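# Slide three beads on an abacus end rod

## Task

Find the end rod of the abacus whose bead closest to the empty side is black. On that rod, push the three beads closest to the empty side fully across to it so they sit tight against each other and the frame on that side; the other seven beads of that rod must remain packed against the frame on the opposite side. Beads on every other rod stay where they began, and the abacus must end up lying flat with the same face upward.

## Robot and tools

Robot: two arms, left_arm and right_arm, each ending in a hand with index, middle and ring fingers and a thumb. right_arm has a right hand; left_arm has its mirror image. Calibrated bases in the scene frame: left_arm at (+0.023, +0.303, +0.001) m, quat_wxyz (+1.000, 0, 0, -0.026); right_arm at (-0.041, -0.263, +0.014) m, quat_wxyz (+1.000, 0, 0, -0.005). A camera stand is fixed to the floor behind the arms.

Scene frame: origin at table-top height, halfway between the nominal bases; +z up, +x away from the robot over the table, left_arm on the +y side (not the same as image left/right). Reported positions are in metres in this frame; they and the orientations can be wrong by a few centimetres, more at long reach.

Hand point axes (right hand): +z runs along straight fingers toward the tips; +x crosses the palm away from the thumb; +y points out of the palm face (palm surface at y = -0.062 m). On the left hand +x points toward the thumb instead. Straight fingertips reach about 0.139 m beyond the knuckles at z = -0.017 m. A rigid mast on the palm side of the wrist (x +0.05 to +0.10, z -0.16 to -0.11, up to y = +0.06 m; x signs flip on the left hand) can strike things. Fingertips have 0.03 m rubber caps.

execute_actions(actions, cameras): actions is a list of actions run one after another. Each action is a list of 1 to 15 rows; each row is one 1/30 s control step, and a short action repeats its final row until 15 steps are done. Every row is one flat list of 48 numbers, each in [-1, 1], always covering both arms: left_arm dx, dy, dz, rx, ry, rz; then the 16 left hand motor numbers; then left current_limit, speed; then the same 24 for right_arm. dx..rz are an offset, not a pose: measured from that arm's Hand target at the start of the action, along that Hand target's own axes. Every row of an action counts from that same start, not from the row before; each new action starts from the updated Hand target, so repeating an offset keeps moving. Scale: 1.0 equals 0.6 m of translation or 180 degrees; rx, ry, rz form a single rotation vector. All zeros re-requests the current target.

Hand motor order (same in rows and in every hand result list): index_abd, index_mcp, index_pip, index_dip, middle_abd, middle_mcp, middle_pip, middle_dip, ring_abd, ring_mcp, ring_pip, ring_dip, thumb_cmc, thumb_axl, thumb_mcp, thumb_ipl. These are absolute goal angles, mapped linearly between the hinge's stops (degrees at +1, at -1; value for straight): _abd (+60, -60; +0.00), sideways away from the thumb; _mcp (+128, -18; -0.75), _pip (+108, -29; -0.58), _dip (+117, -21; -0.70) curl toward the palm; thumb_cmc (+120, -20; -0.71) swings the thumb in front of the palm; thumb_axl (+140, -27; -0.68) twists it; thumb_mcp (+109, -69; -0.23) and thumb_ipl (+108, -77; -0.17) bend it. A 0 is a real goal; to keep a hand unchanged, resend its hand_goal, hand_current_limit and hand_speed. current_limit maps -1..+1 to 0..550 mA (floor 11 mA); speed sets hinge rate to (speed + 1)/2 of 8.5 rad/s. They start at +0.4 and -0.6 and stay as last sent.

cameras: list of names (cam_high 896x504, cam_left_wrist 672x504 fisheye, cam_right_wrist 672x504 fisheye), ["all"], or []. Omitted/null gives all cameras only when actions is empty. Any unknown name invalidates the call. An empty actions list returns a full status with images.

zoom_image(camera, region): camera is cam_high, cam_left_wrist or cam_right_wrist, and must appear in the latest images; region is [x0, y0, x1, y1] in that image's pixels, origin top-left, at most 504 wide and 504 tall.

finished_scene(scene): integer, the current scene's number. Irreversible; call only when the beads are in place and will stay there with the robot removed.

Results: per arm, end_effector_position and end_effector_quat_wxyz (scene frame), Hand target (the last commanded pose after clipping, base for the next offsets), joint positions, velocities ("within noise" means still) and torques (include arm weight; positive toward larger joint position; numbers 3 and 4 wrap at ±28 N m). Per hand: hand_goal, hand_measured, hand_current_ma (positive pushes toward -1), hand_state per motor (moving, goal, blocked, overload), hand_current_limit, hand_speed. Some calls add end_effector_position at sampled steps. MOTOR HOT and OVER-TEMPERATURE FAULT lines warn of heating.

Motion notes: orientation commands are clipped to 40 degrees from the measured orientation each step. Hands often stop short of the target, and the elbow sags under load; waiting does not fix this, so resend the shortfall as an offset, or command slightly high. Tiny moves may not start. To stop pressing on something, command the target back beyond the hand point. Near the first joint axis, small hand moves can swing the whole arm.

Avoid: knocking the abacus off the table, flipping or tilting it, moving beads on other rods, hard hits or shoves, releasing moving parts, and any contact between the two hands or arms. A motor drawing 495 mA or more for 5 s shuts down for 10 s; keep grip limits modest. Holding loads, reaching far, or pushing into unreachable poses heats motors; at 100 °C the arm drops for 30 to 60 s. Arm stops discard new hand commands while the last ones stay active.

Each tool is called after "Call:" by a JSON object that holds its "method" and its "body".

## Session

Call:
{"method": "execute_actions", "body": {"actions": []}}

Call:
{"method": "zoom_image", "body": {"camera": "cam_high", "region": [240, 160, 460, 400]}}

Scene clock: 0.00 s.
left_arm: end_effector_position=(+0.3224, +0.3681, +0.2594) hand_goal=(+0.000, -0.754, -0.576, -0.696, +0.000, -0.754, -0.576, -0.696, +0.000, -0.754, -0.576, -0.696, -0.714, -0.678, -0.226, -0.168) hand_measured=(+0.000, -0.754, -0.576, -0.696, +0.000, -0.754, -0.576, -0.696, +0.000, -0.754, -0.576, -0.696, -0.714, -0.678, -0.226, -0.168) hand_current_ma=(+0, +0, +0, +0, +0, +0, +0, +0, +0, +0, +0, +0, +0, +0, +0, +0) hand_state=(goal, goal, goal, goal, goal, goal, goal, goal, goal, goal, goal, goal, goal, goal, goal, goal) hand_current_limit=0.40 hand_speed=-0.60 end_effector_quat_wxyz=(+0.033, +0.216, +0.976, +0.001) | right_arm: end_effector_position=(+0.1880, +0.1314, +0.2723) hand_goal=(+0.000, -0.754, -0.576, -0.696, +0.000, -0.754, -0.576, -0.696, +0.000, -0.754, -0.576, -0.696, -0.714, -0.678, -0.226, -0.168) hand_measured=(+0.000, -0.754, -0.576, -0.696, +0.000, -0.754, -0.576, -0.696, +0.000, -0.754, -0.576, -0.696, -0.714, -0.678, -0.226, -0.168) hand_current_ma=(+0, +0, +0, +0, +0, +0, +0, +0, +0, +0, +0, +0, +0, +0, +0, +0) hand_state=(goal, goal, goal, goal, goal, goal, goal, goal, goal, goal, goal, goal, goal, goal, goal, goal) hand_current_limit=0.40 hand_speed=-0.60 end_effector_quat_wxyz=(+0.403, +0.251, +0.699, +0.534)
Joint positions: left_arm=[-0.018 1.035 1.073 -1.544 0.008 -1.205] | right_arm=[1.32 1.374 0.4 0.834 0.726 -0.208]
Joint velocities: within noise
Joint torques (N m): no reading
Heat: left arm: hottest shoulder 29 °C; right arm: hottest wrist roll 26 °C.
Hand target: left_arm +0.3272, +0.3678, +0.2664; +0.041, +0.216, +0.975, +0.002 | right_arm +0.1890, +0.1353, +0.2774; +0.403, +0.253, +0.695, +0.539

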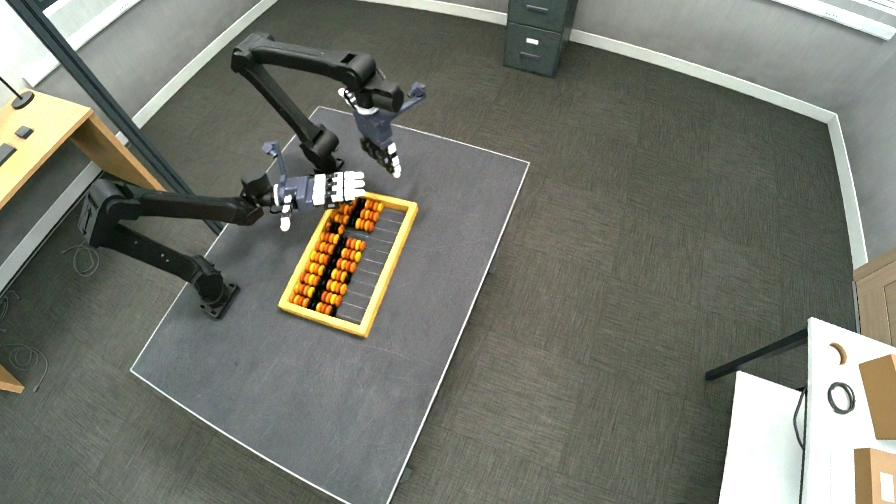

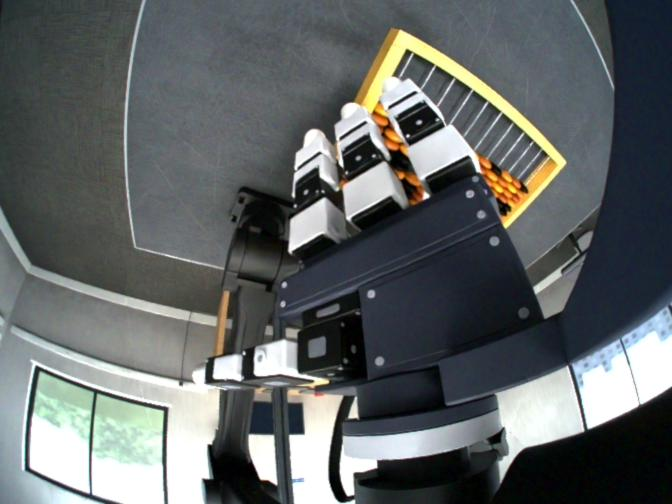

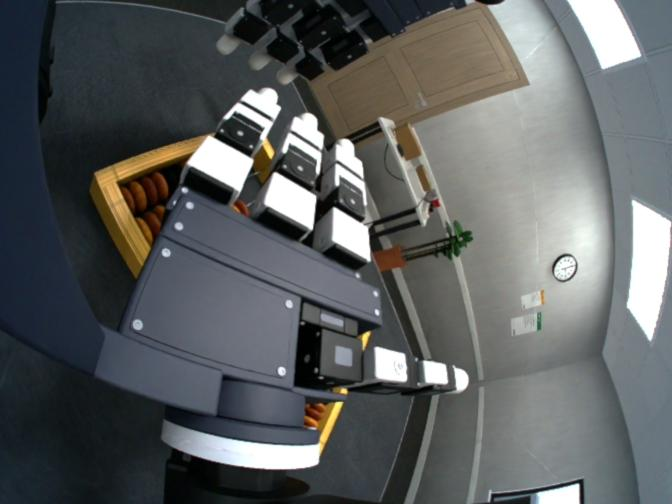

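Scaled by 2.100 from the camera's 896x504 image, which has a finer 1280x720 frame.

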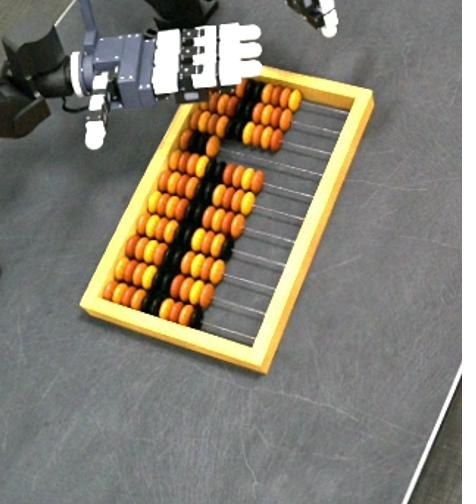

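Call:
{"method": "execute_actions", "body": {"actions": [[[0,0,0,0,0,0,0,-0.754,-0.576,-0.696,0,-0.754,-0.576,-0.696,0,-0.754,-0.576,-0.696,-0.714,-0.678,-0.226,-0.168,0.4,-0.6,-0.035,-0.0042,-0.0235,0.0777,0.0115,0.0126,0,0.35,0.6,0.174,0,0.35,0.6,0.174,0,-0.754,-0.576,-0.696,-0.714,-0.678,0.449,0.319,0.4,-0.6],[0,0,0,0,0,0,0,-0.754,-0.576,-0.696,0,-0.754,-0.576,-0.696,0,-0.754,-0.576,-0.696,-0.714,-0.678,-0.226,-0.168,0.4,-0.6,-0.0703,-0.0084,-0.047,0.1554,0.0229,0.0252,0,0.35,0.6,0.174,0,0.35,0.6,0.174,0,-0.754,-0.576,-0.696,-0.714,-0.678,0.449,0.319,0.4,-0.6]],[[0,0,0,0,0,0,0,-0.754,-0.576,-0.696,0,-0.754,-0.576,-0.696,0,-0.754,-0.576,-0.696,-0.714,-0.678,-0.226,-0.168,0.4,-0.6,-0.0683,-0.0253,-0.0437,0.1554,0.0229,0.0252,0,0.35,0.6,0.174,0,0.35,0.6,0.174,0,-0.754,-0.576,-0.696,-0.714,-0.678,0.449,0.319,0.4,-0.6]],[[0,0,0,0,0,0,0,-0.754,-0.576,-0.696,0,-0.754,-0.576,-0.696,0,-0.754,-0.576,-0.696,-0.714,-0.678,-0.226,-0.168,0.4,-0.6,-0.0681,-0.0389,-0.0327,0.1554,0.0229,0.0252,0,0.35,0.6,0.174,0,0.35,0.6,0.174,0,-0.754,-0.576,-0.696,-0.714,-0.678,0.449,0.319,0.4,-0.6]]], "cameras": ["cam_high","cam_right_wrist"]}}

Call:
{"method": "zoom_image", "body": {"camera": "cam_high", "region": [270, 260, 390, 350]}}

Scene clock: 98.50 s.
left_arm: end_effector_position=(+0.3224, +0.3681, +0.2594) hand_goal=(+0.000, -0.754, -0.576, -0.696, +0.000, -0.754, -0.576, -0.696, +0.000, -0.754, -0.576, -0.696, -0.714, -0.678, -0.226, -0.168) hand_measured=(+0.000, -0.754, -0.576, -0.696, +0.000, -0.754, -0.576, -0.696, +0.000, -0.754, -0.576, -0.696, -0.714, -0.678, -0.224, -0.168) hand_current_ma=(+0, +1, -1, +0, +0, +1, -1, +0, +0, +1, -1, +0, +0, +1, +3, +0) hand_state=(goal, goal, goal, goal, goal, goal, goal, goal, goal, goal, goal, goal, goal, goal, goal, goal) hand_current_limit=0.40 hand_speed=-0.60 end_effector_quat_wxyz=(+0.033, +0.216, +0.976, +0.001) | right_arm: end_effector_position=(+0.1894, -0.0194, +0.2989) hand_goal=(+0.000, +0.350, +0.600, +0.174, +0.000, +0.350, +0.600, +0.174, +0.000, -0.754, -0.576, -0.696, -0.714, -0.678, +0.448, +0.318) hand_measured=(+0.000, +0.338, +0.598, +0.172, +0.000, +0.338, +0.598, +0.172, +0.002, -0.754, -0.576, -0.696, -0.716, -0.680, +0.450, +0.316) hand_current_ma=(+2, -58, -10, -12, +2, -58, -10, -11, +6, +0, -1, +0, -9, -7, +10, -11) hand_state=(goal, goal, goal, goal, goal, goal, goal, goal, goal, goal, goal, goal, goal, goal, goal, goal) hand_current_limit=0.40 hand_speed=-0.60 end_effector_quat_wxyz=(+0.003, +0.485, +0.875, +0.005)
Joint positions: left_arm=[-0.018 1.035 1.073 -1.544 0.008 -1.205] | right_arm=[0.996 1.017 1.13 -1.673 0.006 0.429]
Joint torques (N m): left_arm=[-0.09 -4.37 9.84 0.1 -0.02 -0.11] | right_arm=[-0.44 -2.55 10.7 -0.23 -0.03 -0.18]
Heat: left arm: hottest elbow 31 °C; right arm: hottest elbow 27 °C.
Hand target: left_arm +0.3272, +0.3678, +0.2664; +0.041, +0.216, +0.975, +0.002 | right_arm +0.1891, -0.0146, +0.3074; +0.000, +0.475, +0.880, +0.001
Off the commanded pose: left_arm 0.008 m, 1 deg | right_arm 0.010 m, 1 deg.
joint sent to its limit (right arm) — joint 4 (wrist pitch), lower limit. The joint targets still meet the commanded pose.
Step readings (end_effector_position of left_arm | right_arm):
0: (+0.3224, +0.3681, +0.2594) | (+0.1880, +0.1314, +0.2723)
1: (+0.3224, +0.3681, +0.2594) | (+0.1899, +0.1303, +0.2680)
2: (+0.3224, +0.3681, +0.2594) | (+0.1913, +0.1277, +0.2615)
4: (+0.3224, +0.3681, +0.2594) | (+0.1905, +0.1073, +0.2602)
8: (+0.3224, +0.3681, +0.2594) | (+0.1860, +0.0743, +0.2823)
15: (+0.3224, +0.3681, +0.2594) | (+0.1885, +0.0794, +0.2841)
16: (+0.3224, +0.3681, +0.2594) | (+0.1863, +0.0798, +0.2744)
17: (+0.3224, +0.3681, +0.2594) | (+0.1811, +0.0760, +0.2614)
19: (+0.3224, +0.3681, +0.2594) | (+0.1717, +0.0540, +0.2509)
23: (+0.3224, +0.3681, +0.2594) | (+0.1772, +0.0322, +0.2796)
30: (+0.3224, +0.3681, +0.2594) | (+0.1845, +0.0375, +0.2923)
31: (+0.3224, +0.3681, +0.2594) | (+0.1766, +0.0348, +0.2840)
32: (+0.3224, +0.3681, +0.2594) | (+0.1633, +0.0247, +0.2732)
34: (+0.3224, +0.3681, +0.2594) | (+0.1645, -0.0033, +0.2777)
38: (+0.3224, +0.3681, +0.2594) | (+0.1909, -0.0203, +0.3019)
45: (+0.3224, +0.3681, +0.2594) | (+0.1896, -0.0198, +0.2989)
Images, in order (width x height): cam_high 896x504, cam_right_wrist 672x504.

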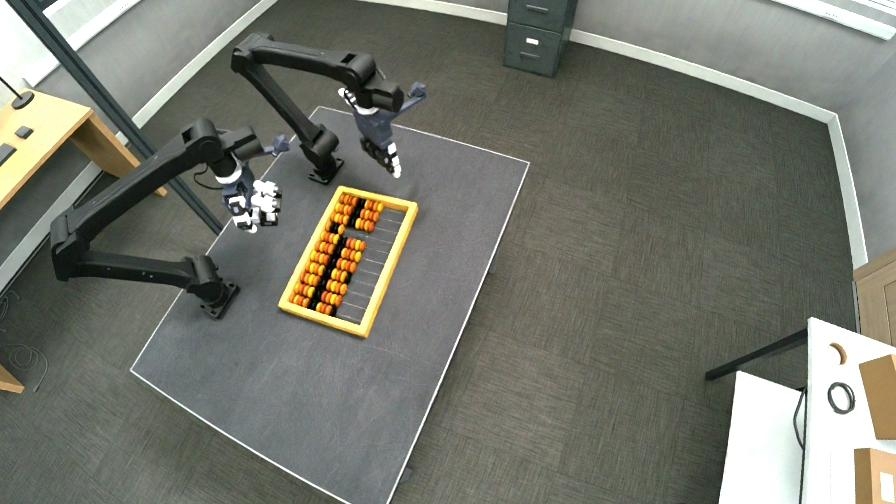

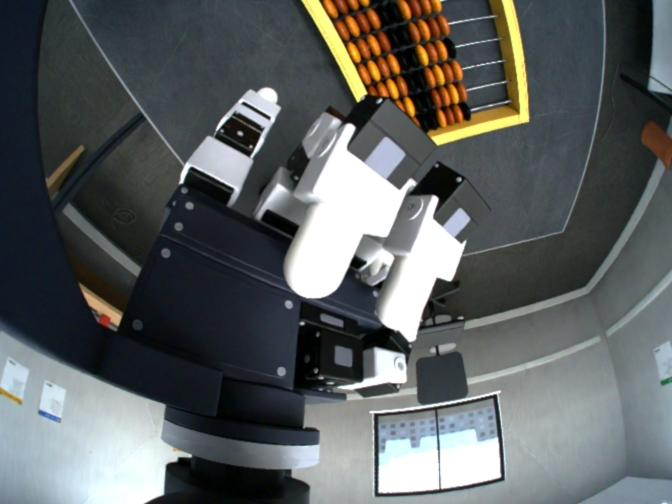

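Scaled by 4.200 from the camera's 896x504 image, which has a finer 1280x720 frame.

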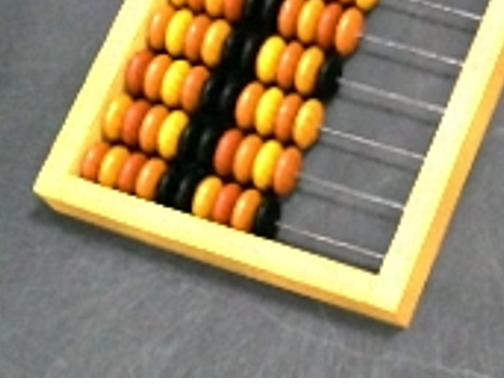

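Call:
{"method": "execute_actions", "body": {"actions": [[[0,0,0,0,0,0,0,-0.754,-0.576,-0.696,0,-0.754,-0.576,-0.696,0,-0.754,-0.576,-0.696,-0.714,-0.678,-0.226,-0.168,0.4,-0.6,-0.0763,-0.0178,0.0214,0,0,0.0955,0,0.35,0.6,0.174,0,0.35,0.6,0.174,0,-0.754,-0.576,-0.696,-0.714,-0.678,0.449,0.319,0.4,-0.6],[0,0,0,0,0,0,0,-0.754,-0.576,-0.696,0,-0.754,-0.576,-0.696,0,-0.754,-0.576,-0.696,-0.714,-0.678,-0.226,-0.168,0.4,-0.6,-0.1527,-0.0357,0.0428,0,0,0.1911,0,0.35,0.6,0.174,0,0.35,0.6,0.174,0,-0.754,-0.576,-0.696,-0.714,-0.678,0.449,0.319,0.4,-0.6]],[[0,0,0,0,0,0,0,-0.754,-0.576,-0.696,0,-0.754,-0.576,-0.696,0,-0.754,-0.576,-0.696,-0.714,-0.678,-0.226,-0.168,0.4,-0.6,-0.073,0.0285,0.0214,0,0,0.0955,0,0.35,0.6,0.174,0,0.35,0.6,0.174,0,-0.754,-0.576,-0.696,-0.714,-0.678,0.449,0.319,0.4,-0.6],[0,0,0,0,0,0,0,-0.754,-0.576,-0.696,0,-0.754,-0.576,-0.696,0,-0.754,-0.576,-0.696,-0.714,-0.678,-0.226,-0.168,0.4,-0.6,-0.146,0.057,0.0428,0,0,0.1911,0,0.35,0.6,0.174,0,0.35,0.6,0.174,0,-0.754,-0.576,-0.696,-0.714,-0.678,0.449,0.319,0.4,-0.6]],[[0,0,0,0,0,0,0,-0.754,-0.576,-0.696,0,-0.754,-0.576,-0.696,0,-0.754,-0.576,-0.696,-0.714,-0.678,-0.226,-0.168,0.4,-0.6,-0.0442,0.0647,0.0214,0,0,0.0955,0,0.35,0.6,0.174,0,0.35,0.6,0.174,0,-0.754,-0.576,-0.696,-0.714,-0.678,0.449,0.319,0.4,-0.6],[0,0,0,0,0,0,0,-0.754,-0.576,-0.696,0,-0.754,-0.576,-0.696,0,-0.754,-0.576,-0.696,-0.714,-0.678,-0.226,-0.168,0.4,-0.6,-0.0883,0.1295,0.0428,0,0,0.1911,0,0.35,0.6,0.174,0,0.35,0.6,0.174,0,-0.754,-0.576,-0.696,-0.714,-0.678,0.449,0.319,0.4,-0.6]]], "cameras": ["cam_high","cam_right_wrist"]}}

Call:
{"method": "zoom_image", "body": {"camera": "cam_high", "region": [270, 260, 390, 350]}}

Call:
{"method": "zoom_image", "body": {"camera": "cam_right_wrist", "region": [200, 0, 440, 200]}}

Scene clock: 115.17 s.
left_arm: end_effector_position=(+0.3224, +0.3681, +0.2594) hand_goal=(+0.000, -0.754, -0.576, -0.696, +0.000, -0.754, -0.576, -0.696, +0.000, -0.754, -0.576, -0.696, -0.714, -0.678, -0.226, -0.168) hand_measured=(+0.000, -0.754, -0.576, -0.696, +0.000, -0.754, -0.576, -0.696, +0.000, -0.754, -0.576, -0.696, -0.714, -0.678, -0.224, -0.168) hand_current_ma=(+0, +1, -1, +0, +0, +1, -1, +0, +0, +1, -1, +0, +0, +1, +3, +0) hand_state=(goal, goal, goal, goal, goal, goal, goal, goal, goal, goal, goal, goal, goal, goal, goal, goal) hand_current_limit=0.40 hand_speed=-0.60 end_effector_quat_wxyz=(+0.033, +0.216, +0.976, +0.001) | right_arm: end_effector_position=(+0.2739, -0.2873, +0.2146) hand_goal=(+0.000, +0.350, +0.600, +0.174, +0.000, +0.350, +0.600, +0.174, +0.000, -0.754, -0.576, -0.696, -0.714, -0.678, +0.448, +0.318) hand_measured=(+0.000, +0.338, +0.598, +0.172, +0.000, +0.338, +0.598, +0.172, +0.002, -0.750, -0.576, -0.696, -0.714, -0.678, +0.450, +0.316) hand_current_ma=(+2, -57, -9, -12, +2, -57, -9, -11, +4, +16, -2, +0, -4, -3, +9, -11) hand_state=(goal, goal, goal, goal, goal, goal, goal, goal, goal, goal, goal, goal, goal, goal, goal, goal) hand_current_limit=0.40 hand_speed=-0.60 end_effector_quat_wxyz=(+0.000, +0.984, +0.176, -0.026)
Joint positions: left_arm=[-0.018 1.035 1.073 -1.544 0.008 -1.205] | right_arm=[0.215 1.202 1.042 -1.462 -0.001 1.423]
Joint torques (N m): left_arm=[-0.09 -4.37 9.84 0.12 -0.02 -0.11] | right_arm=[0.5 -5.54 11.69 0.18 0.11 0.16]
Heat: left arm: hottest elbow 32 °C; right arm: hottest elbow 28 °C.
Hand target: left_arm +0.3272, +0.3678, +0.2664; +0.041, +0.216, +0.975, +0.002 | right_arm +0.2863, -0.2795, +0.2301; -0.001, +0.985, +0.174, +0.000
Off the commanded pose: left_arm 0.008 m, 1 deg | right_arm 0.021 m, 3 deg.
Step readings (end_effector_position of left_arm | right_arm):
0: (+0.3224, +0.3681, +0.2594) | (+0.1894, -0.0194, +0.2989)
1: (+0.3224, +0.3681, +0.2594) | (+0.1905, -0.0221, +0.2985)
2: (+0.3224, +0.3681, +0.2594) | (+0.1926, -0.0299, +0.2954)
4: (+0.3224, +0.3681, +0.2594) | (+0.2025, -0.0560, +0.2875)
8: (+0.3224, +0.3681, +0.2594) | (+0.2179, -0.0960, +0.2808)
15: (+0.3224, +0.3681, +0.2594) | (+0.2186, -0.1026, +0.2810)
16: (+0.3224, +0.3681, +0.2594) | (+0.2193, -0.1058, +0.2803)
17: (+0.3224, +0.3681, +0.2594) | (+0.2221, -0.1141, +0.2773)
19: (+0.3224, +0.3681, +0.2594) | (+0.2338, -0.1450, +0.2702)
23: (+0.3224, +0.3681, +0.2594) | (+0.2519, -0.1906, +0.2600)
30: (+0.3224, +0.3681, +0.2594) | (+0.2531, -0.1935, +0.2548)
31: (+0.3224, +0.3681, +0.2594) | (+0.2533, -0.1961, +0.2543)
32: (+0.3224, +0.3681, +0.2594) | (+0.2557, -0.2038, +0.2519)
34: (+0.3224, +0.3681, +0.2594) | (+0.2666, -0.2358, +0.2446)
38: (+0.3224, +0.3681, +0.2594) | (+0.2772, -0.2865, +0.2207)
45: (+0.3224, +0.3681, +0.2594) | (+0.2754, -0.2871, +0.2130)
Images, in order (width x height): cam_high 896x504, cam_right_wrist 672x504.

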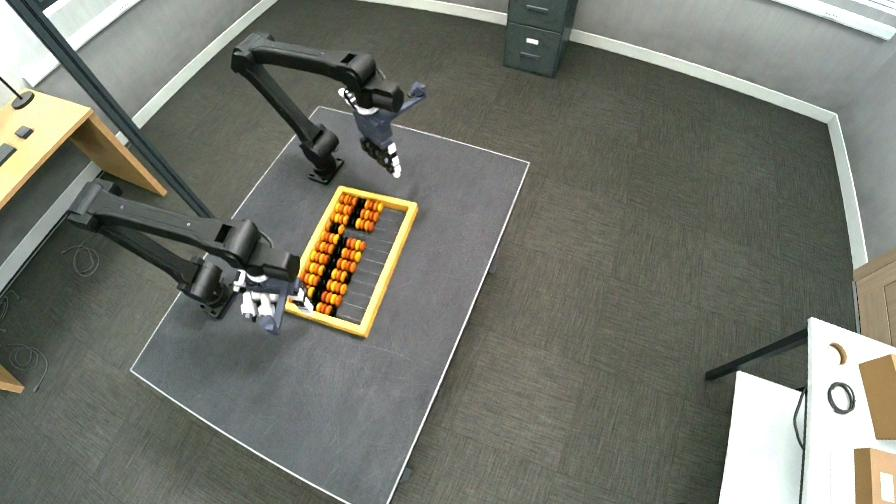

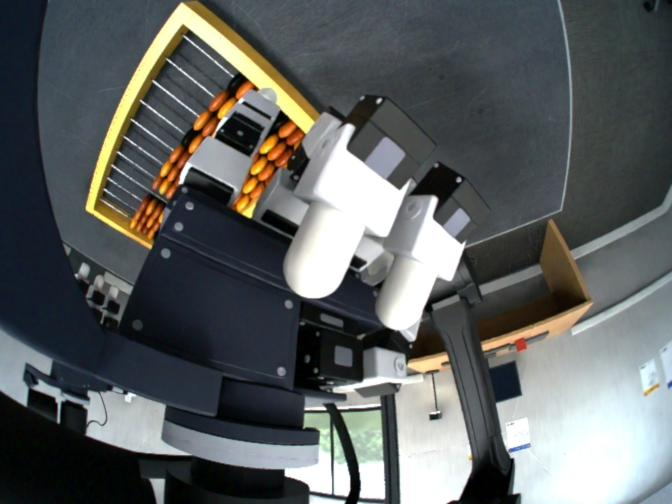

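Scaled by 4.200 from the camera's 896x504 image, which has a finer 1280x720 frame.

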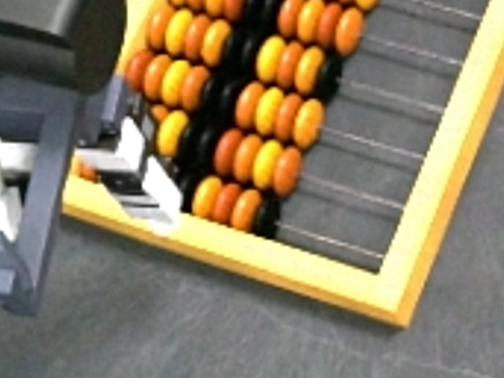

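Scaled by 2.100 from the camera's 672x504 image, which has a finer 960x720 frame.

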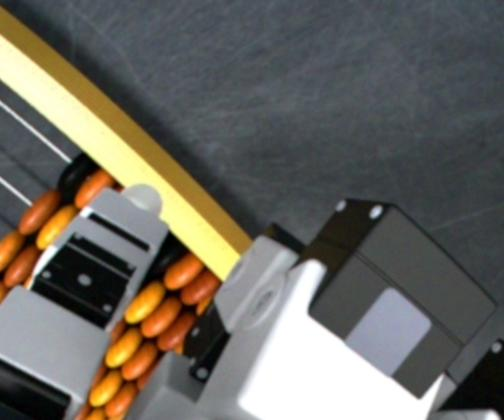

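Call:
{"method": "execute_actions", "body": {"actions": [[[0,0,0,0,0,0,0,-0.754,-0.576,-0.696,0,-0.754,-0.576,-0.696,0,-0.754,-0.576,-0.696,-0.714,-0.678,-0.226,-0.168,0.4,-0.6,0.003,-0.0717,0.0417,0,0,0,0,0.35,0.6,0.174,0,0.35,0.6,0.174,0,-0.754,-0.576,-0.696,-0.714,-0.678,0.449,0.319,0.4,-0.6]]], "cameras": ["cam_high","cam_right_wrist"]}}

Call:
{"method": "zoom_image", "body": {"camera": "cam_high", "region": [285, 270, 345, 330]}}

Call:
{"method": "zoom_image", "body": {"camera": "cam_right_wrist", "region": [190, 20, 340, 150]}}

Scene clock: 127.77 s.
left_arm: end_effector_position=(+0.3224, +0.3681, +0.2594) hand_goal=(+0.000, -0.754, -0.576, -0.696, +0.000, -0.754, -0.576, -0.696, +0.000, -0.754, -0.576, -0.696, -0.714, -0.678, -0.226, -0.168) hand_measured=(+0.000, -0.754, -0.576, -0.696, +0.000, -0.754, -0.576, -0.696, +0.000, -0.754, -0.576, -0.696, -0.714, -0.678, -0.224, -0.168) hand_current_ma=(+0, +1, -1, +0, +0, +1, -1, +0, +0, +1, -1, +0, +0, +1, +3, +0) hand_state=(goal, goal, goal, goal, goal, goal, goal, goal, goal, goal, goal, goal, goal, goal, goal, goal) hand_current_limit=0.40 hand_speed=-0.60 end_effector_quat_wxyz=(+0.033, +0.216, +0.976, +0.001) | right_arm: end_effector_position=(+0.2722, -0.2370, +0.2081) hand_goal=(+0.000, +0.350, +0.600, +0.174, +0.000, +0.350, +0.600, +0.174, +0.000, -0.754, -0.576, -0.696, -0.714, -0.678, +0.448, +0.318) hand_measured=(+0.000, +0.338, +0.598, +0.172, +0.000, +0.338, +0.598, +0.172, +0.000, -0.752, -0.576, -0.696, -0.714, -0.678, +0.450, +0.316) hand_current_ma=(+2, -57, -9, -12, +2, -57, -9, -11, +3, +7, +0, +0, +0, -1, +9, -11) hand_state=(goal, goal, goal, goal, goal, goal, goal, goal, goal, goal, goal, goal, goal, goal, goal, goal) hand_current_limit=0.40 hand_speed=-0.60 end_effector_quat_wxyz=(-0.002, +0.983, +0.185, -0.001)
Joint positions: left_arm=[-0.018 1.035 1.073 -1.544 0.008 -1.205] | right_arm=[0.368 1.2 1.026 -1.398 -0.004 1.557]
Joint torques (N m): left_arm=[-0.09 -4.37 9.84 0.12 -0.03 -0.11] | right_arm=[-0.97 -4.78 8.25 0.4 0.33 0.14]
Heat: left arm: hottest elbow 32 °C; right arm: hottest elbow 29 °C.
Hand target: left_arm +0.3272, +0.3678, +0.2664; +0.041, +0.216, +0.975, +0.002 | right_arm +0.2733, -0.2384, +0.2052; +0.000, +0.985, +0.174, +0.000
Off the commanded pose: left_arm 0.008 m, 1 deg | right_arm 0.003 m, 1 deg.
Step readings (end_effector_position of left_arm | right_arm):
0: (+0.3224, +0.3681, +0.2594) | (+0.2738, -0.2873, +0.2146)
1: (+0.3224, +0.3681, +0.2594) | (+0.2739, -0.2849, +0.2136)
2: (+0.3224, +0.3681, +0.2594) | (+0.2750, -0.2784, +0.2122)
4: (+0.3224, +0.3681, +0.2594) | (+0.2761, -0.2576, +0.2089)
8: (+0.3224, +0.3681, +0.2594) | (+0.2746, -0.2365, +0.2080)
15: (+0.3224, +0.3681, +0.2594) | (+0.2727, -0.2369, +0.2081)
Images, in order (width x height): cam_high 896x504, cam_right_wrist 672x504.

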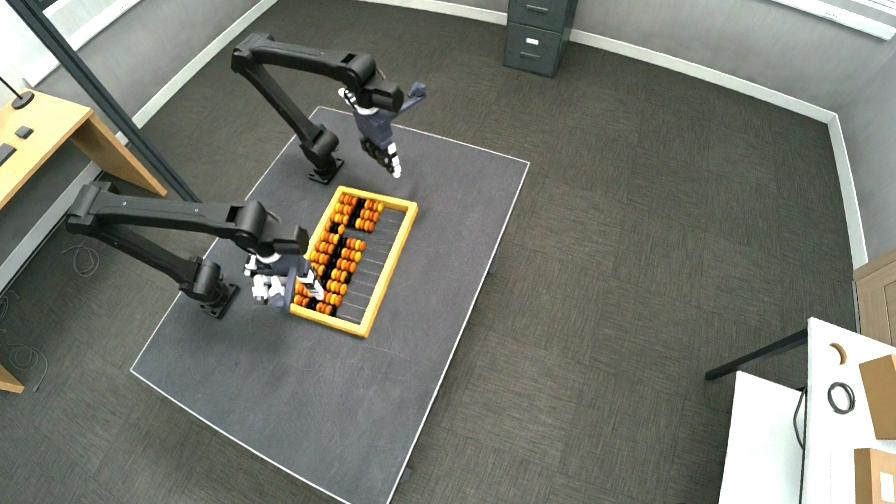

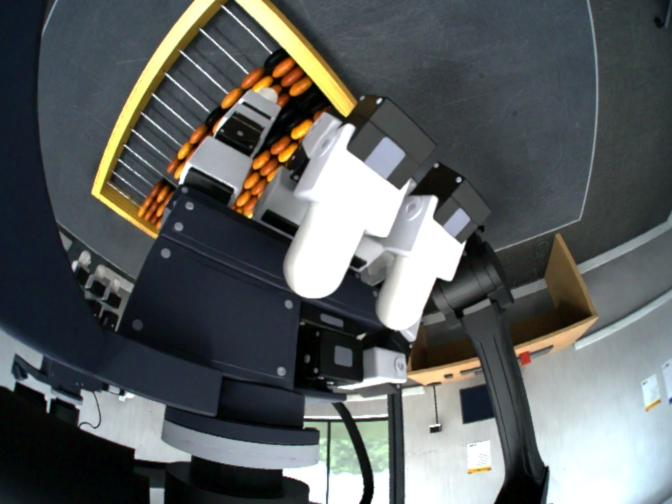

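Scaled by 8.400 from the camera's 896x504 image, which has a finer 1280x720 frame.

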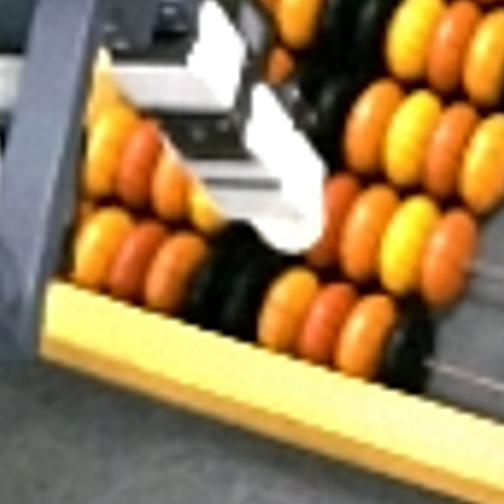

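Scaled by 3.360 from the camera's 672x504 image, which has a finer 960x720 frame.

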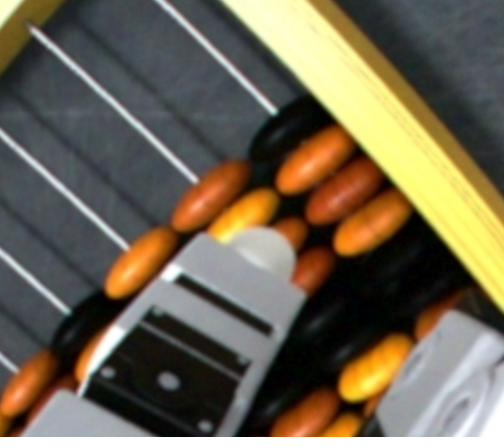

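Call:
{"method": "execute_actions", "body": {"actions": [[[0,0,0,0,0,0,0,-0.754,-0.576,-0.696,0,-0.754,-0.576,-0.696,0,-0.754,-0.576,-0.696,-0.714,-0.678,-0.226,-0.168,0.4,-0.6,-0.0178,-0.0047,0.05,0,0,0,0,0.35,0.6,0.174,0,0.35,0.6,0.174,0,-0.754,-0.576,-0.696,-0.714,-0.678,0.449,0.319,0.4,-0.6]]], "cameras": ["cam_high","cam_right_wrist"]}}

Call:
{"method": "zoom_image", "body": {"camera": "cam_high", "region": [285, 270, 345, 330]}}

Call:
{"method": "zoom_image", "body": {"camera": "cam_right_wrist", "region": [190, 20, 340, 150]}}

Scene clock: 140.33 s.
left_arm: end_effector_position=(+0.3224, +0.3681, +0.2594) hand_goal=(+0.000, -0.754, -0.576, -0.696, +0.000, -0.754, -0.576, -0.696, +0.000, -0.754, -0.576, -0.696, -0.714, -0.678, -0.226, -0.168) hand_measured=(+0.000, -0.754, -0.576, -0.696, +0.000, -0.754, -0.576, -0.696, +0.000, -0.754, -0.576, -0.696, -0.714, -0.678, -0.224, -0.168) hand_current_ma=(+0, +1, -1, +0, +0, +1, -1, +0, +0, +1, -1, +0, +0, +1, +3, +0) hand_state=(goal, goal, goal, goal, goal, goal, goal, goal, goal, goal, goal, goal, goal, goal, goal, goal) hand_current_limit=0.40 hand_speed=-0.60 end_effector_quat_wxyz=(+0.033, +0.216, +0.976, +0.001) | right_arm: end_effector_position=(+0.2586, -0.2419, +0.1744) hand_goal=(+0.000, +0.350, +0.600, +0.174, +0.000, +0.350, +0.600, +0.174, +0.000, -0.754, -0.576, -0.696, -0.714, -0.678, +0.448, +0.318) hand_measured=(+0.000, +0.340, +0.598, +0.172, +0.000, +0.340, +0.598, +0.172, +0.000, -0.752, -0.576, -0.696, -0.714, -0.678, +0.450, +0.316) hand_current_ma=(+2, -46, -9, -12, +2, -50, -9, -11, +2, +6, +0, +0, +0, +0, +8, -11) hand_state=(goal, goal, goal, goal, goal, goal, goal, goal, goal, goal, goal, goal, goal, goal, goal, goal) hand_current_limit=0.40 hand_speed=-0.60 end_effector_quat_wxyz=(-0.001, +0.984, +0.180, -0.006)
Joint positions: left_arm=[-0.018 1.035 1.073 -1.544 0.008 -1.205] | right_arm=[0.368 1.191 0.927 -1.319 -0.004 1.568]
Joint torques (N m): left_arm=[-0.09 -4.37 9.84 0.1 -0.03 -0.11] | right_arm=[-0.44 -4.48 8.92 0.38 0.3 0.13]
Heat: left arm: hottest elbow 32 °C; right arm: hottest elbow 29 °C.
Hand target: left_arm +0.3272, +0.3678, +0.2664; +0.041, +0.216, +0.975, +0.002 | right_arm +0.2622, -0.2394, +0.1751; -0.001, +0.985, +0.174, +0.000
Off the commanded pose: left_arm 0.008 m, 1 deg | right_arm 0.004 m, 1 deg.
Step readings (end_effector_position of left_arm | right_arm):
0: (+0.3224, +0.3681, +0.2594) | (+0.2722, -0.2370, +0.2081)
1: (+0.3224, +0.3681, +0.2594) | (+0.2722, -0.2370, +0.2050)
2: (+0.3224, +0.3681, +0.2594) | (+0.2723, -0.2370, +0.1995)
4: (+0.3224, +0.3681, +0.2594) | (+0.2657, -0.2394, +0.1858)
8: (+0.3224, +0.3681, +0.2594) | (+0.2570, -0.2425, +0.1746)
15: (+0.3224, +0.3681, +0.2594) | (+0.2586, -0.2419, +0.1744)
Images, in order (width x height): cam_high 896x504, cam_right_wrist 672x504.

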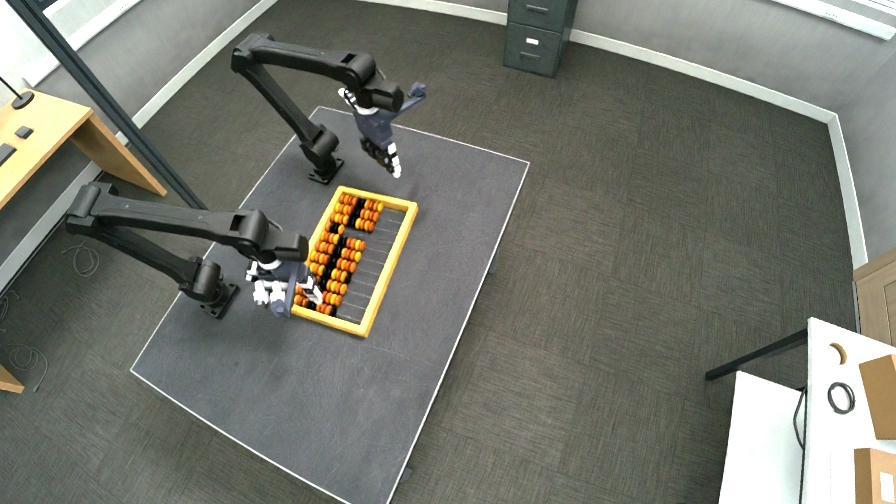

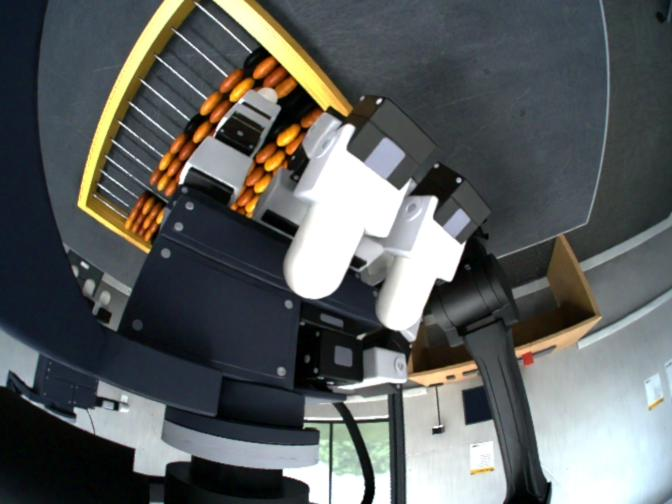

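Scaled by 8.400 from the camera's 896x504 image, which has a finer 1280x720 frame.

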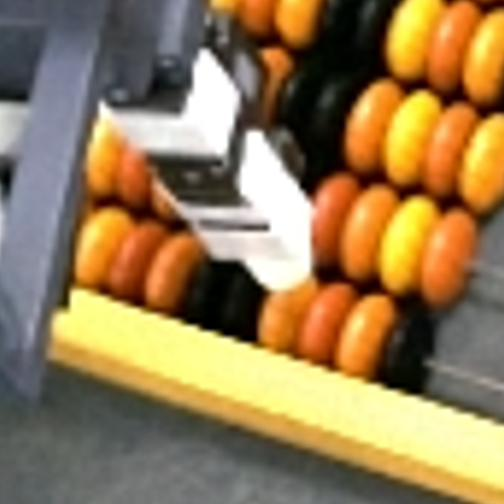

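Scaled by 3.360 from the camera's 672x504 image, which has a finer 960x720 frame.

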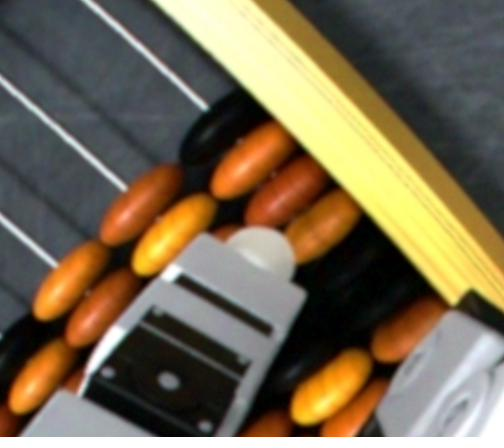

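Call:
{"method": "execute_actions", "body": {"actions": [[[0,0,0,0,0,0,0,-0.754,-0.576,-0.696,0,-0.754,-0.576,-0.696,0,-0.754,-0.576,-0.696,-0.714,-0.678,-0.226,-0.168,0.4,-0.6,0.0008,-0.0121,0.0233,0,0,0,0,0.35,0.6,0.174,0,0.35,0.6,0.174,0,-0.754,-0.576,-0.696,-0.714,-0.678,0.449,0.319,0.4,-0.6]]], "cameras": ["cam_high","cam_right_wrist"]}}

Call:
{"method": "zoom_image", "body": {"camera": "cam_high", "region": [285, 270, 345, 330]}}

Call:
{"method": "zoom_image", "body": {"camera": "cam_right_wrist", "region": [190, 20, 340, 150]}}

Scene clock: 148.20 s.
left_arm: end_effector_position=(+0.3224, +0.3681, +0.2594) hand_goal=(+0.000, -0.754, -0.576, -0.696, +0.000, -0.754, -0.576, -0.696, +0.000, -0.754, -0.576, -0.696, -0.714, -0.678, -0.226, -0.168) hand_measured=(+0.000, -0.754, -0.576, -0.696, +0.000, -0.754, -0.576, -0.696, +0.000, -0.754, -0.576, -0.696, -0.714, -0.678, -0.224, -0.168) hand_current_ma=(+0, +1, -1, +0, +0, +1, -1, +0, +0, +1, -1, +0, +0, +1, +3, +0) hand_state=(goal, goal, goal, goal, goal, goal, goal, goal, goal, goal, goal, goal, goal, goal, goal, goal) hand_current_limit=0.40 hand_speed=-0.60 end_effector_quat_wxyz=(+0.033, +0.216, +0.976, +0.001) | right_arm: end_effector_position=(+0.2603, -0.2368, +0.1662) hand_goal=(+0.000, +0.350, +0.600, +0.174, +0.000, +0.350, +0.600, +0.174, +0.000, -0.754, -0.576, -0.696, -0.714, -0.678, +0.448, +0.318) hand_measured=(+0.000, +0.340, +0.598, +0.172, +0.000, +0.340, +0.598, +0.172, +0.000, -0.752, -0.576, -0.696, -0.714, -0.678, +0.450, +0.316) hand_current_ma=(+2, -46, -9, -12, +2, -50, -9, -11, +2, +6, +0, +0, +0, +0, +8, -11) hand_state=(goal, goal, goal, goal, goal, goal, goal, goal, goal, goal, goal, goal, goal, goal, goal, goal) hand_current_limit=0.40 hand_speed=-0.60 end_effector_quat_wxyz=(-0.002, +0.984, +0.176, +0.003)
Joint positions: left_arm=[-0.018 1.035 1.073 -1.544 0.008 -1.205] | right_arm=[0.381 1.196 0.91 -1.279 -0.003 1.589]
Joint torques (N m): left_arm=[-0.09 -4.37 9.83 0.13 -0.02 -0.11] | right_arm=[0.38 -3.96 8.02 0.42 0.27 0.13]
Heat: left arm: hottest elbow 32 °C; right arm: hottest elbow 28 °C.
Hand target: left_arm +0.3272, +0.3678, +0.2664; +0.041, +0.216, +0.975, +0.002 | right_arm +0.2603, -0.2325, +0.1612; +0.000, +0.985, +0.174, +0.000
Off the commanded pose: left_arm 0.008 m, 1 deg | right_arm 0.007 m, 0 deg.
Step readings (end_effector_position of left_arm | right_arm):
0: (+0.3224, +0.3681, +0.2594) | (+0.2586, -0.2419, +0.1744)
1: (+0.3224, +0.3681, +0.2594) | (+0.2591, -0.2412, +0.1736)
2: (+0.3224, +0.3681, +0.2594) | (+0.2603, -0.2399, +0.1722)
4: (+0.3224, +0.3681, +0.2594) | (+0.2610, -0.2381, +0.1688)
8: (+0.3224, +0.3681, +0.2594) | (+0.2604, -0.2369, +0.1663)
15: (+0.3224, +0.3681, +0.2594) | (+0.2604, -0.2368, +0.1662)
Images, in order (width x height): cam_high 896x504, cam_right_wrist 672x504.

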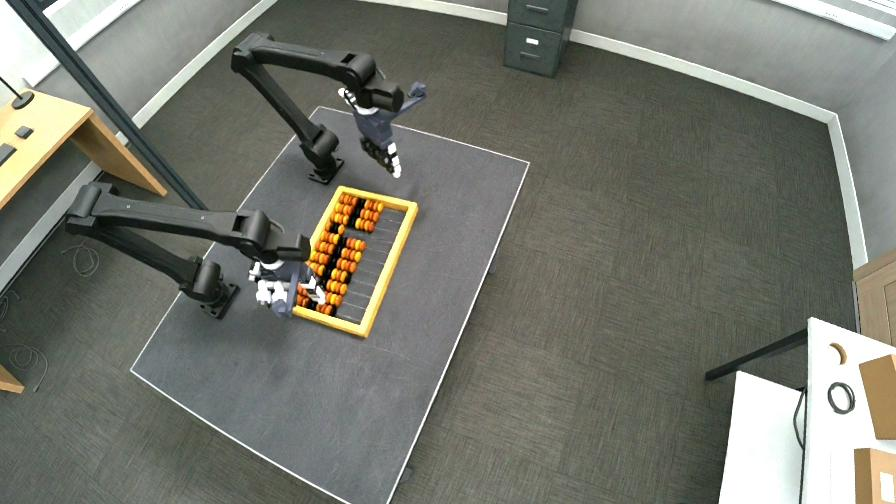

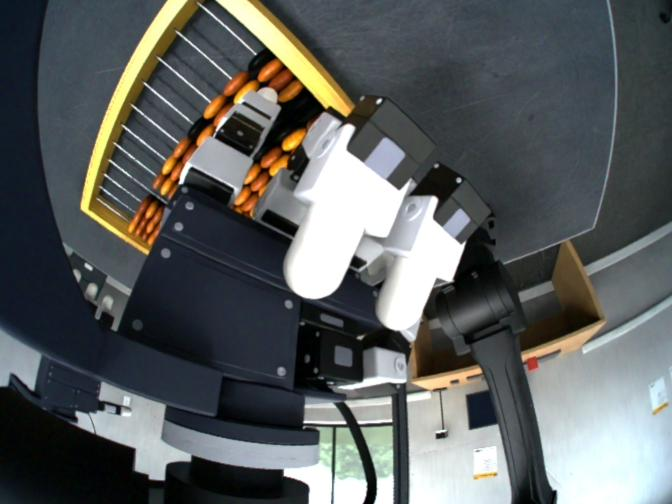

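Scaled by 8.400 from the camera's 896x504 image, which has a finer 1280x720 frame.

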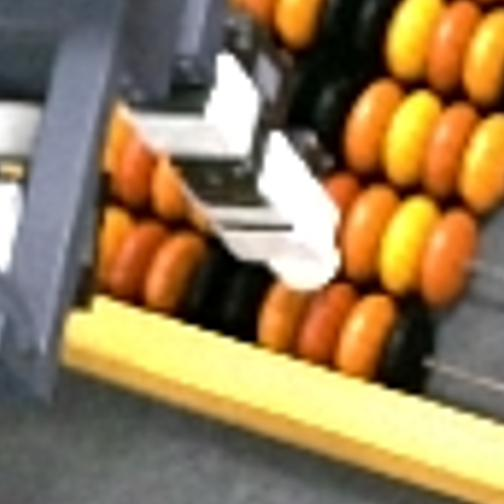

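Scaled by 3.360 from the camera's 672x504 image, which has a finer 960x720 frame.

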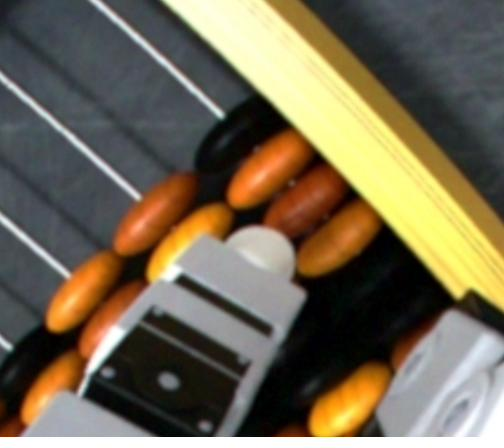

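Call:
{"method": "execute_actions", "body": {"actions": [[[0,0,0,0,0,0,0,-0.754,-0.576,-0.696,0,-0.754,-0.576,-0.696,0,-0.754,-0.576,-0.696,-0.714,-0.678,-0.226,-0.168,0.4,-0.6,-0.0093,-0.0087,0.01,0,0,0,0,0.35,0.6,0.174,0,0.35,0.6,0.174,0,-0.754,-0.576,-0.696,-0.714,-0.678,0.449,0.319,0.4,-0.6]]], "cameras": ["cam_high","cam_right_wrist"]}}

Call:
{"method": "zoom_image", "body": {"camera": "cam_high", "region": [285, 270, 345, 330]}}

Call:
{"method": "zoom_image", "body": {"camera": "cam_right_wrist", "region": [190, 20, 340, 150]}}

Scene clock: 155.67 s.
left_arm: end_effector_position=(+0.3224, +0.3681, +0.2594) hand_goal=(+0.000, -0.754, -0.576, -0.696, +0.000, -0.754, -0.576, -0.696, +0.000, -0.754, -0.576, -0.696, -0.714, -0.678, -0.226, -0.168) hand_measured=(+0.000, -0.754, -0.576, -0.696, +0.000, -0.754, -0.576, -0.696, +0.000, -0.754, -0.576, -0.696, -0.714, -0.678, -0.224, -0.168) hand_current_ma=(+0, +1, -1, +0, +0, +1, -1, +0, +0, +1, -1, +0, +0, +1, +3, +0) hand_state=(goal, goal, goal, goal, goal, goal, goal, goal, goal, goal, goal, goal, goal, goal, goal, goal) hand_current_limit=0.40 hand_speed=-0.60 end_effector_quat_wxyz=(+0.033, +0.216, +0.976, +0.001) | right_arm: end_effector_position=(+0.2531, -0.2336, +0.1572) hand_goal=(+0.000, +0.350, +0.600, +0.174, +0.000, +0.350, +0.600, +0.174, +0.000, -0.754, -0.576, -0.696, -0.714, -0.678, +0.448, +0.318) hand_measured=(+0.000, +0.340, +0.598, +0.172, +0.000, +0.340, +0.598, +0.172, +0.000, -0.752, -0.576, -0.696, -0.714, -0.678, +0.450, +0.316) hand_current_ma=(+2, -46, -9, -12, +2, -50, -9, -11, +2, +6, +0, +0, +0, +0, +8, -11) hand_state=(goal, goal, goal, goal, goal, goal, goal, goal, goal, goal, goal, goal, goal, goal, goal, goal) hand_current_limit=0.40 hand_speed=-0.60 end_effector_quat_wxyz=(-0.001, +0.984, +0.176, -0.003)
Joint positions: left_arm=[-0.018 1.035 1.073 -1.544 0.008 -1.205] | right_arm=[0.4 1.196 0.884 -1.264 -0.002 1.607]
Joint torques (N m): left_arm=[-0.09 -4.37 9.84 0.12 -0.03 -0.11] | right_arm=[0.32 -4.6 8.08 0.38 0.23 0.13]
Heat: left arm: hottest elbow 32 °C; right arm: hottest elbow 28 °C.
Hand target: left_arm +0.3272, +0.3678, +0.2664; +0.041, +0.216, +0.975, +0.002 | right_arm +0.2533, -0.2294, +0.1552; -0.001, +0.985, +0.174, +0.000
Off the commanded pose: left_arm 0.008 m, 1 deg | right_arm 0.005 m, 0 deg.
Step readings (end_effector_position of left_arm | right_arm):
0: (+0.3224, +0.3681, +0.2594) | (+0.2603, -0.2368, +0.1662)
1: (+0.3224, +0.3681, +0.2594) | (+0.2600, -0.2366, +0.1654)
2: (+0.3224, +0.3681, +0.2594) | (+0.2596, -0.2360, +0.1640)
4: (+0.3224, +0.3681, +0.2594) | (+0.2564, -0.2346, +0.1601)
8: (+0.3224, +0.3681, +0.2594) | (+0.2529, -0.2338, +0.1572)
15: (+0.3224, +0.3681, +0.2594) | (+0.2530, -0.2337, +0.1572)
Images, in order (width x height): cam_high 896x504, cam_right_wrist 672x504.

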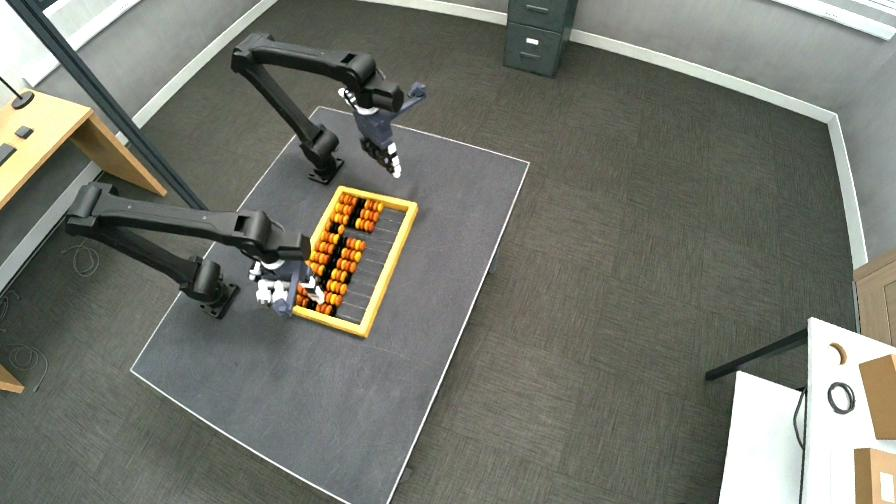

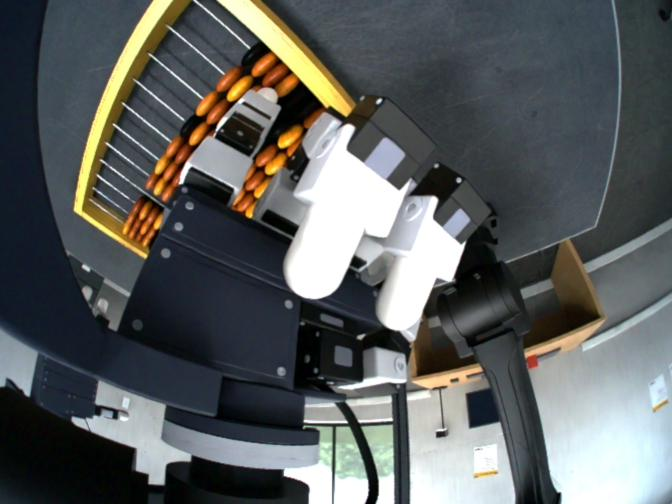

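Scaled by 8.400 from the camera's 896x504 image, which has a finer 1280x720 frame.

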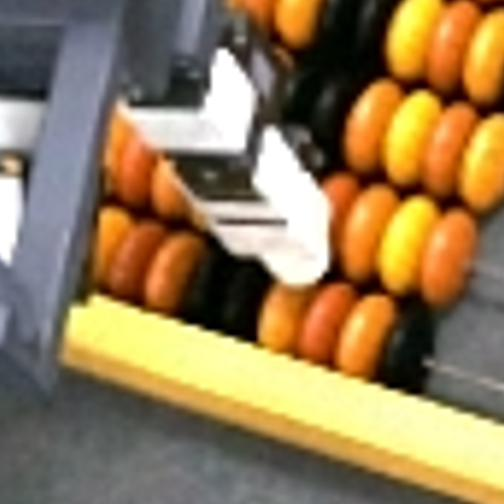

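Scaled by 3.360 from the camera's 672x504 image, which has a finer 960x720 frame.

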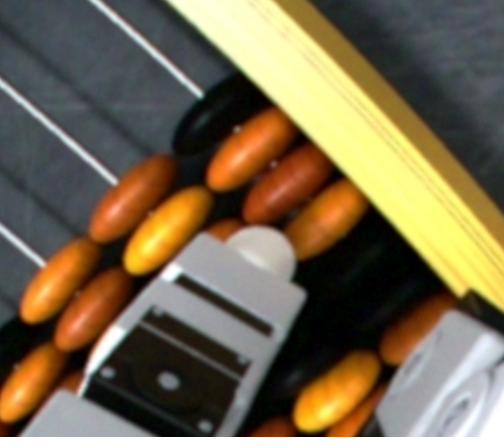

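Call:
{"method": "zoom_image", "body": {"camera": "cam_high", "region": [300, 285, 340, 325]}}

Call:
{"method": "zoom_image", "body": {"camera": "cam_right_wrist", "region": [230, 40, 320, 120]}}

Scaled by 12.600 from the camera's 896x504 image, which has a finer 1280x720 frame.

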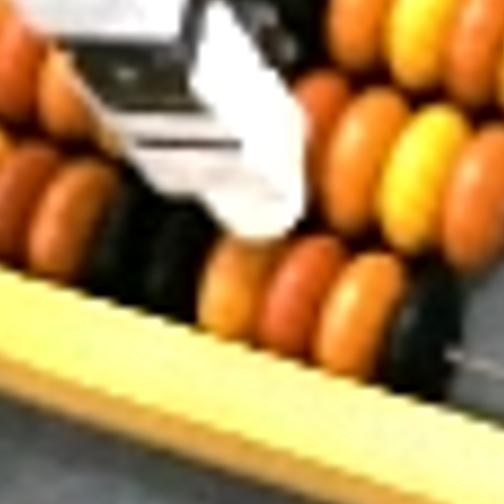

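Scaled by 5.600 from the camera's 672x504 image, which has a finer 960x720 frame.

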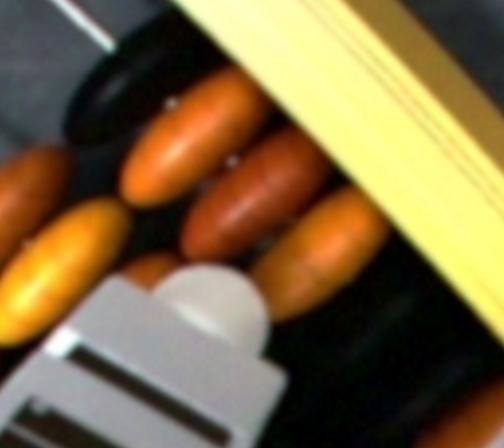

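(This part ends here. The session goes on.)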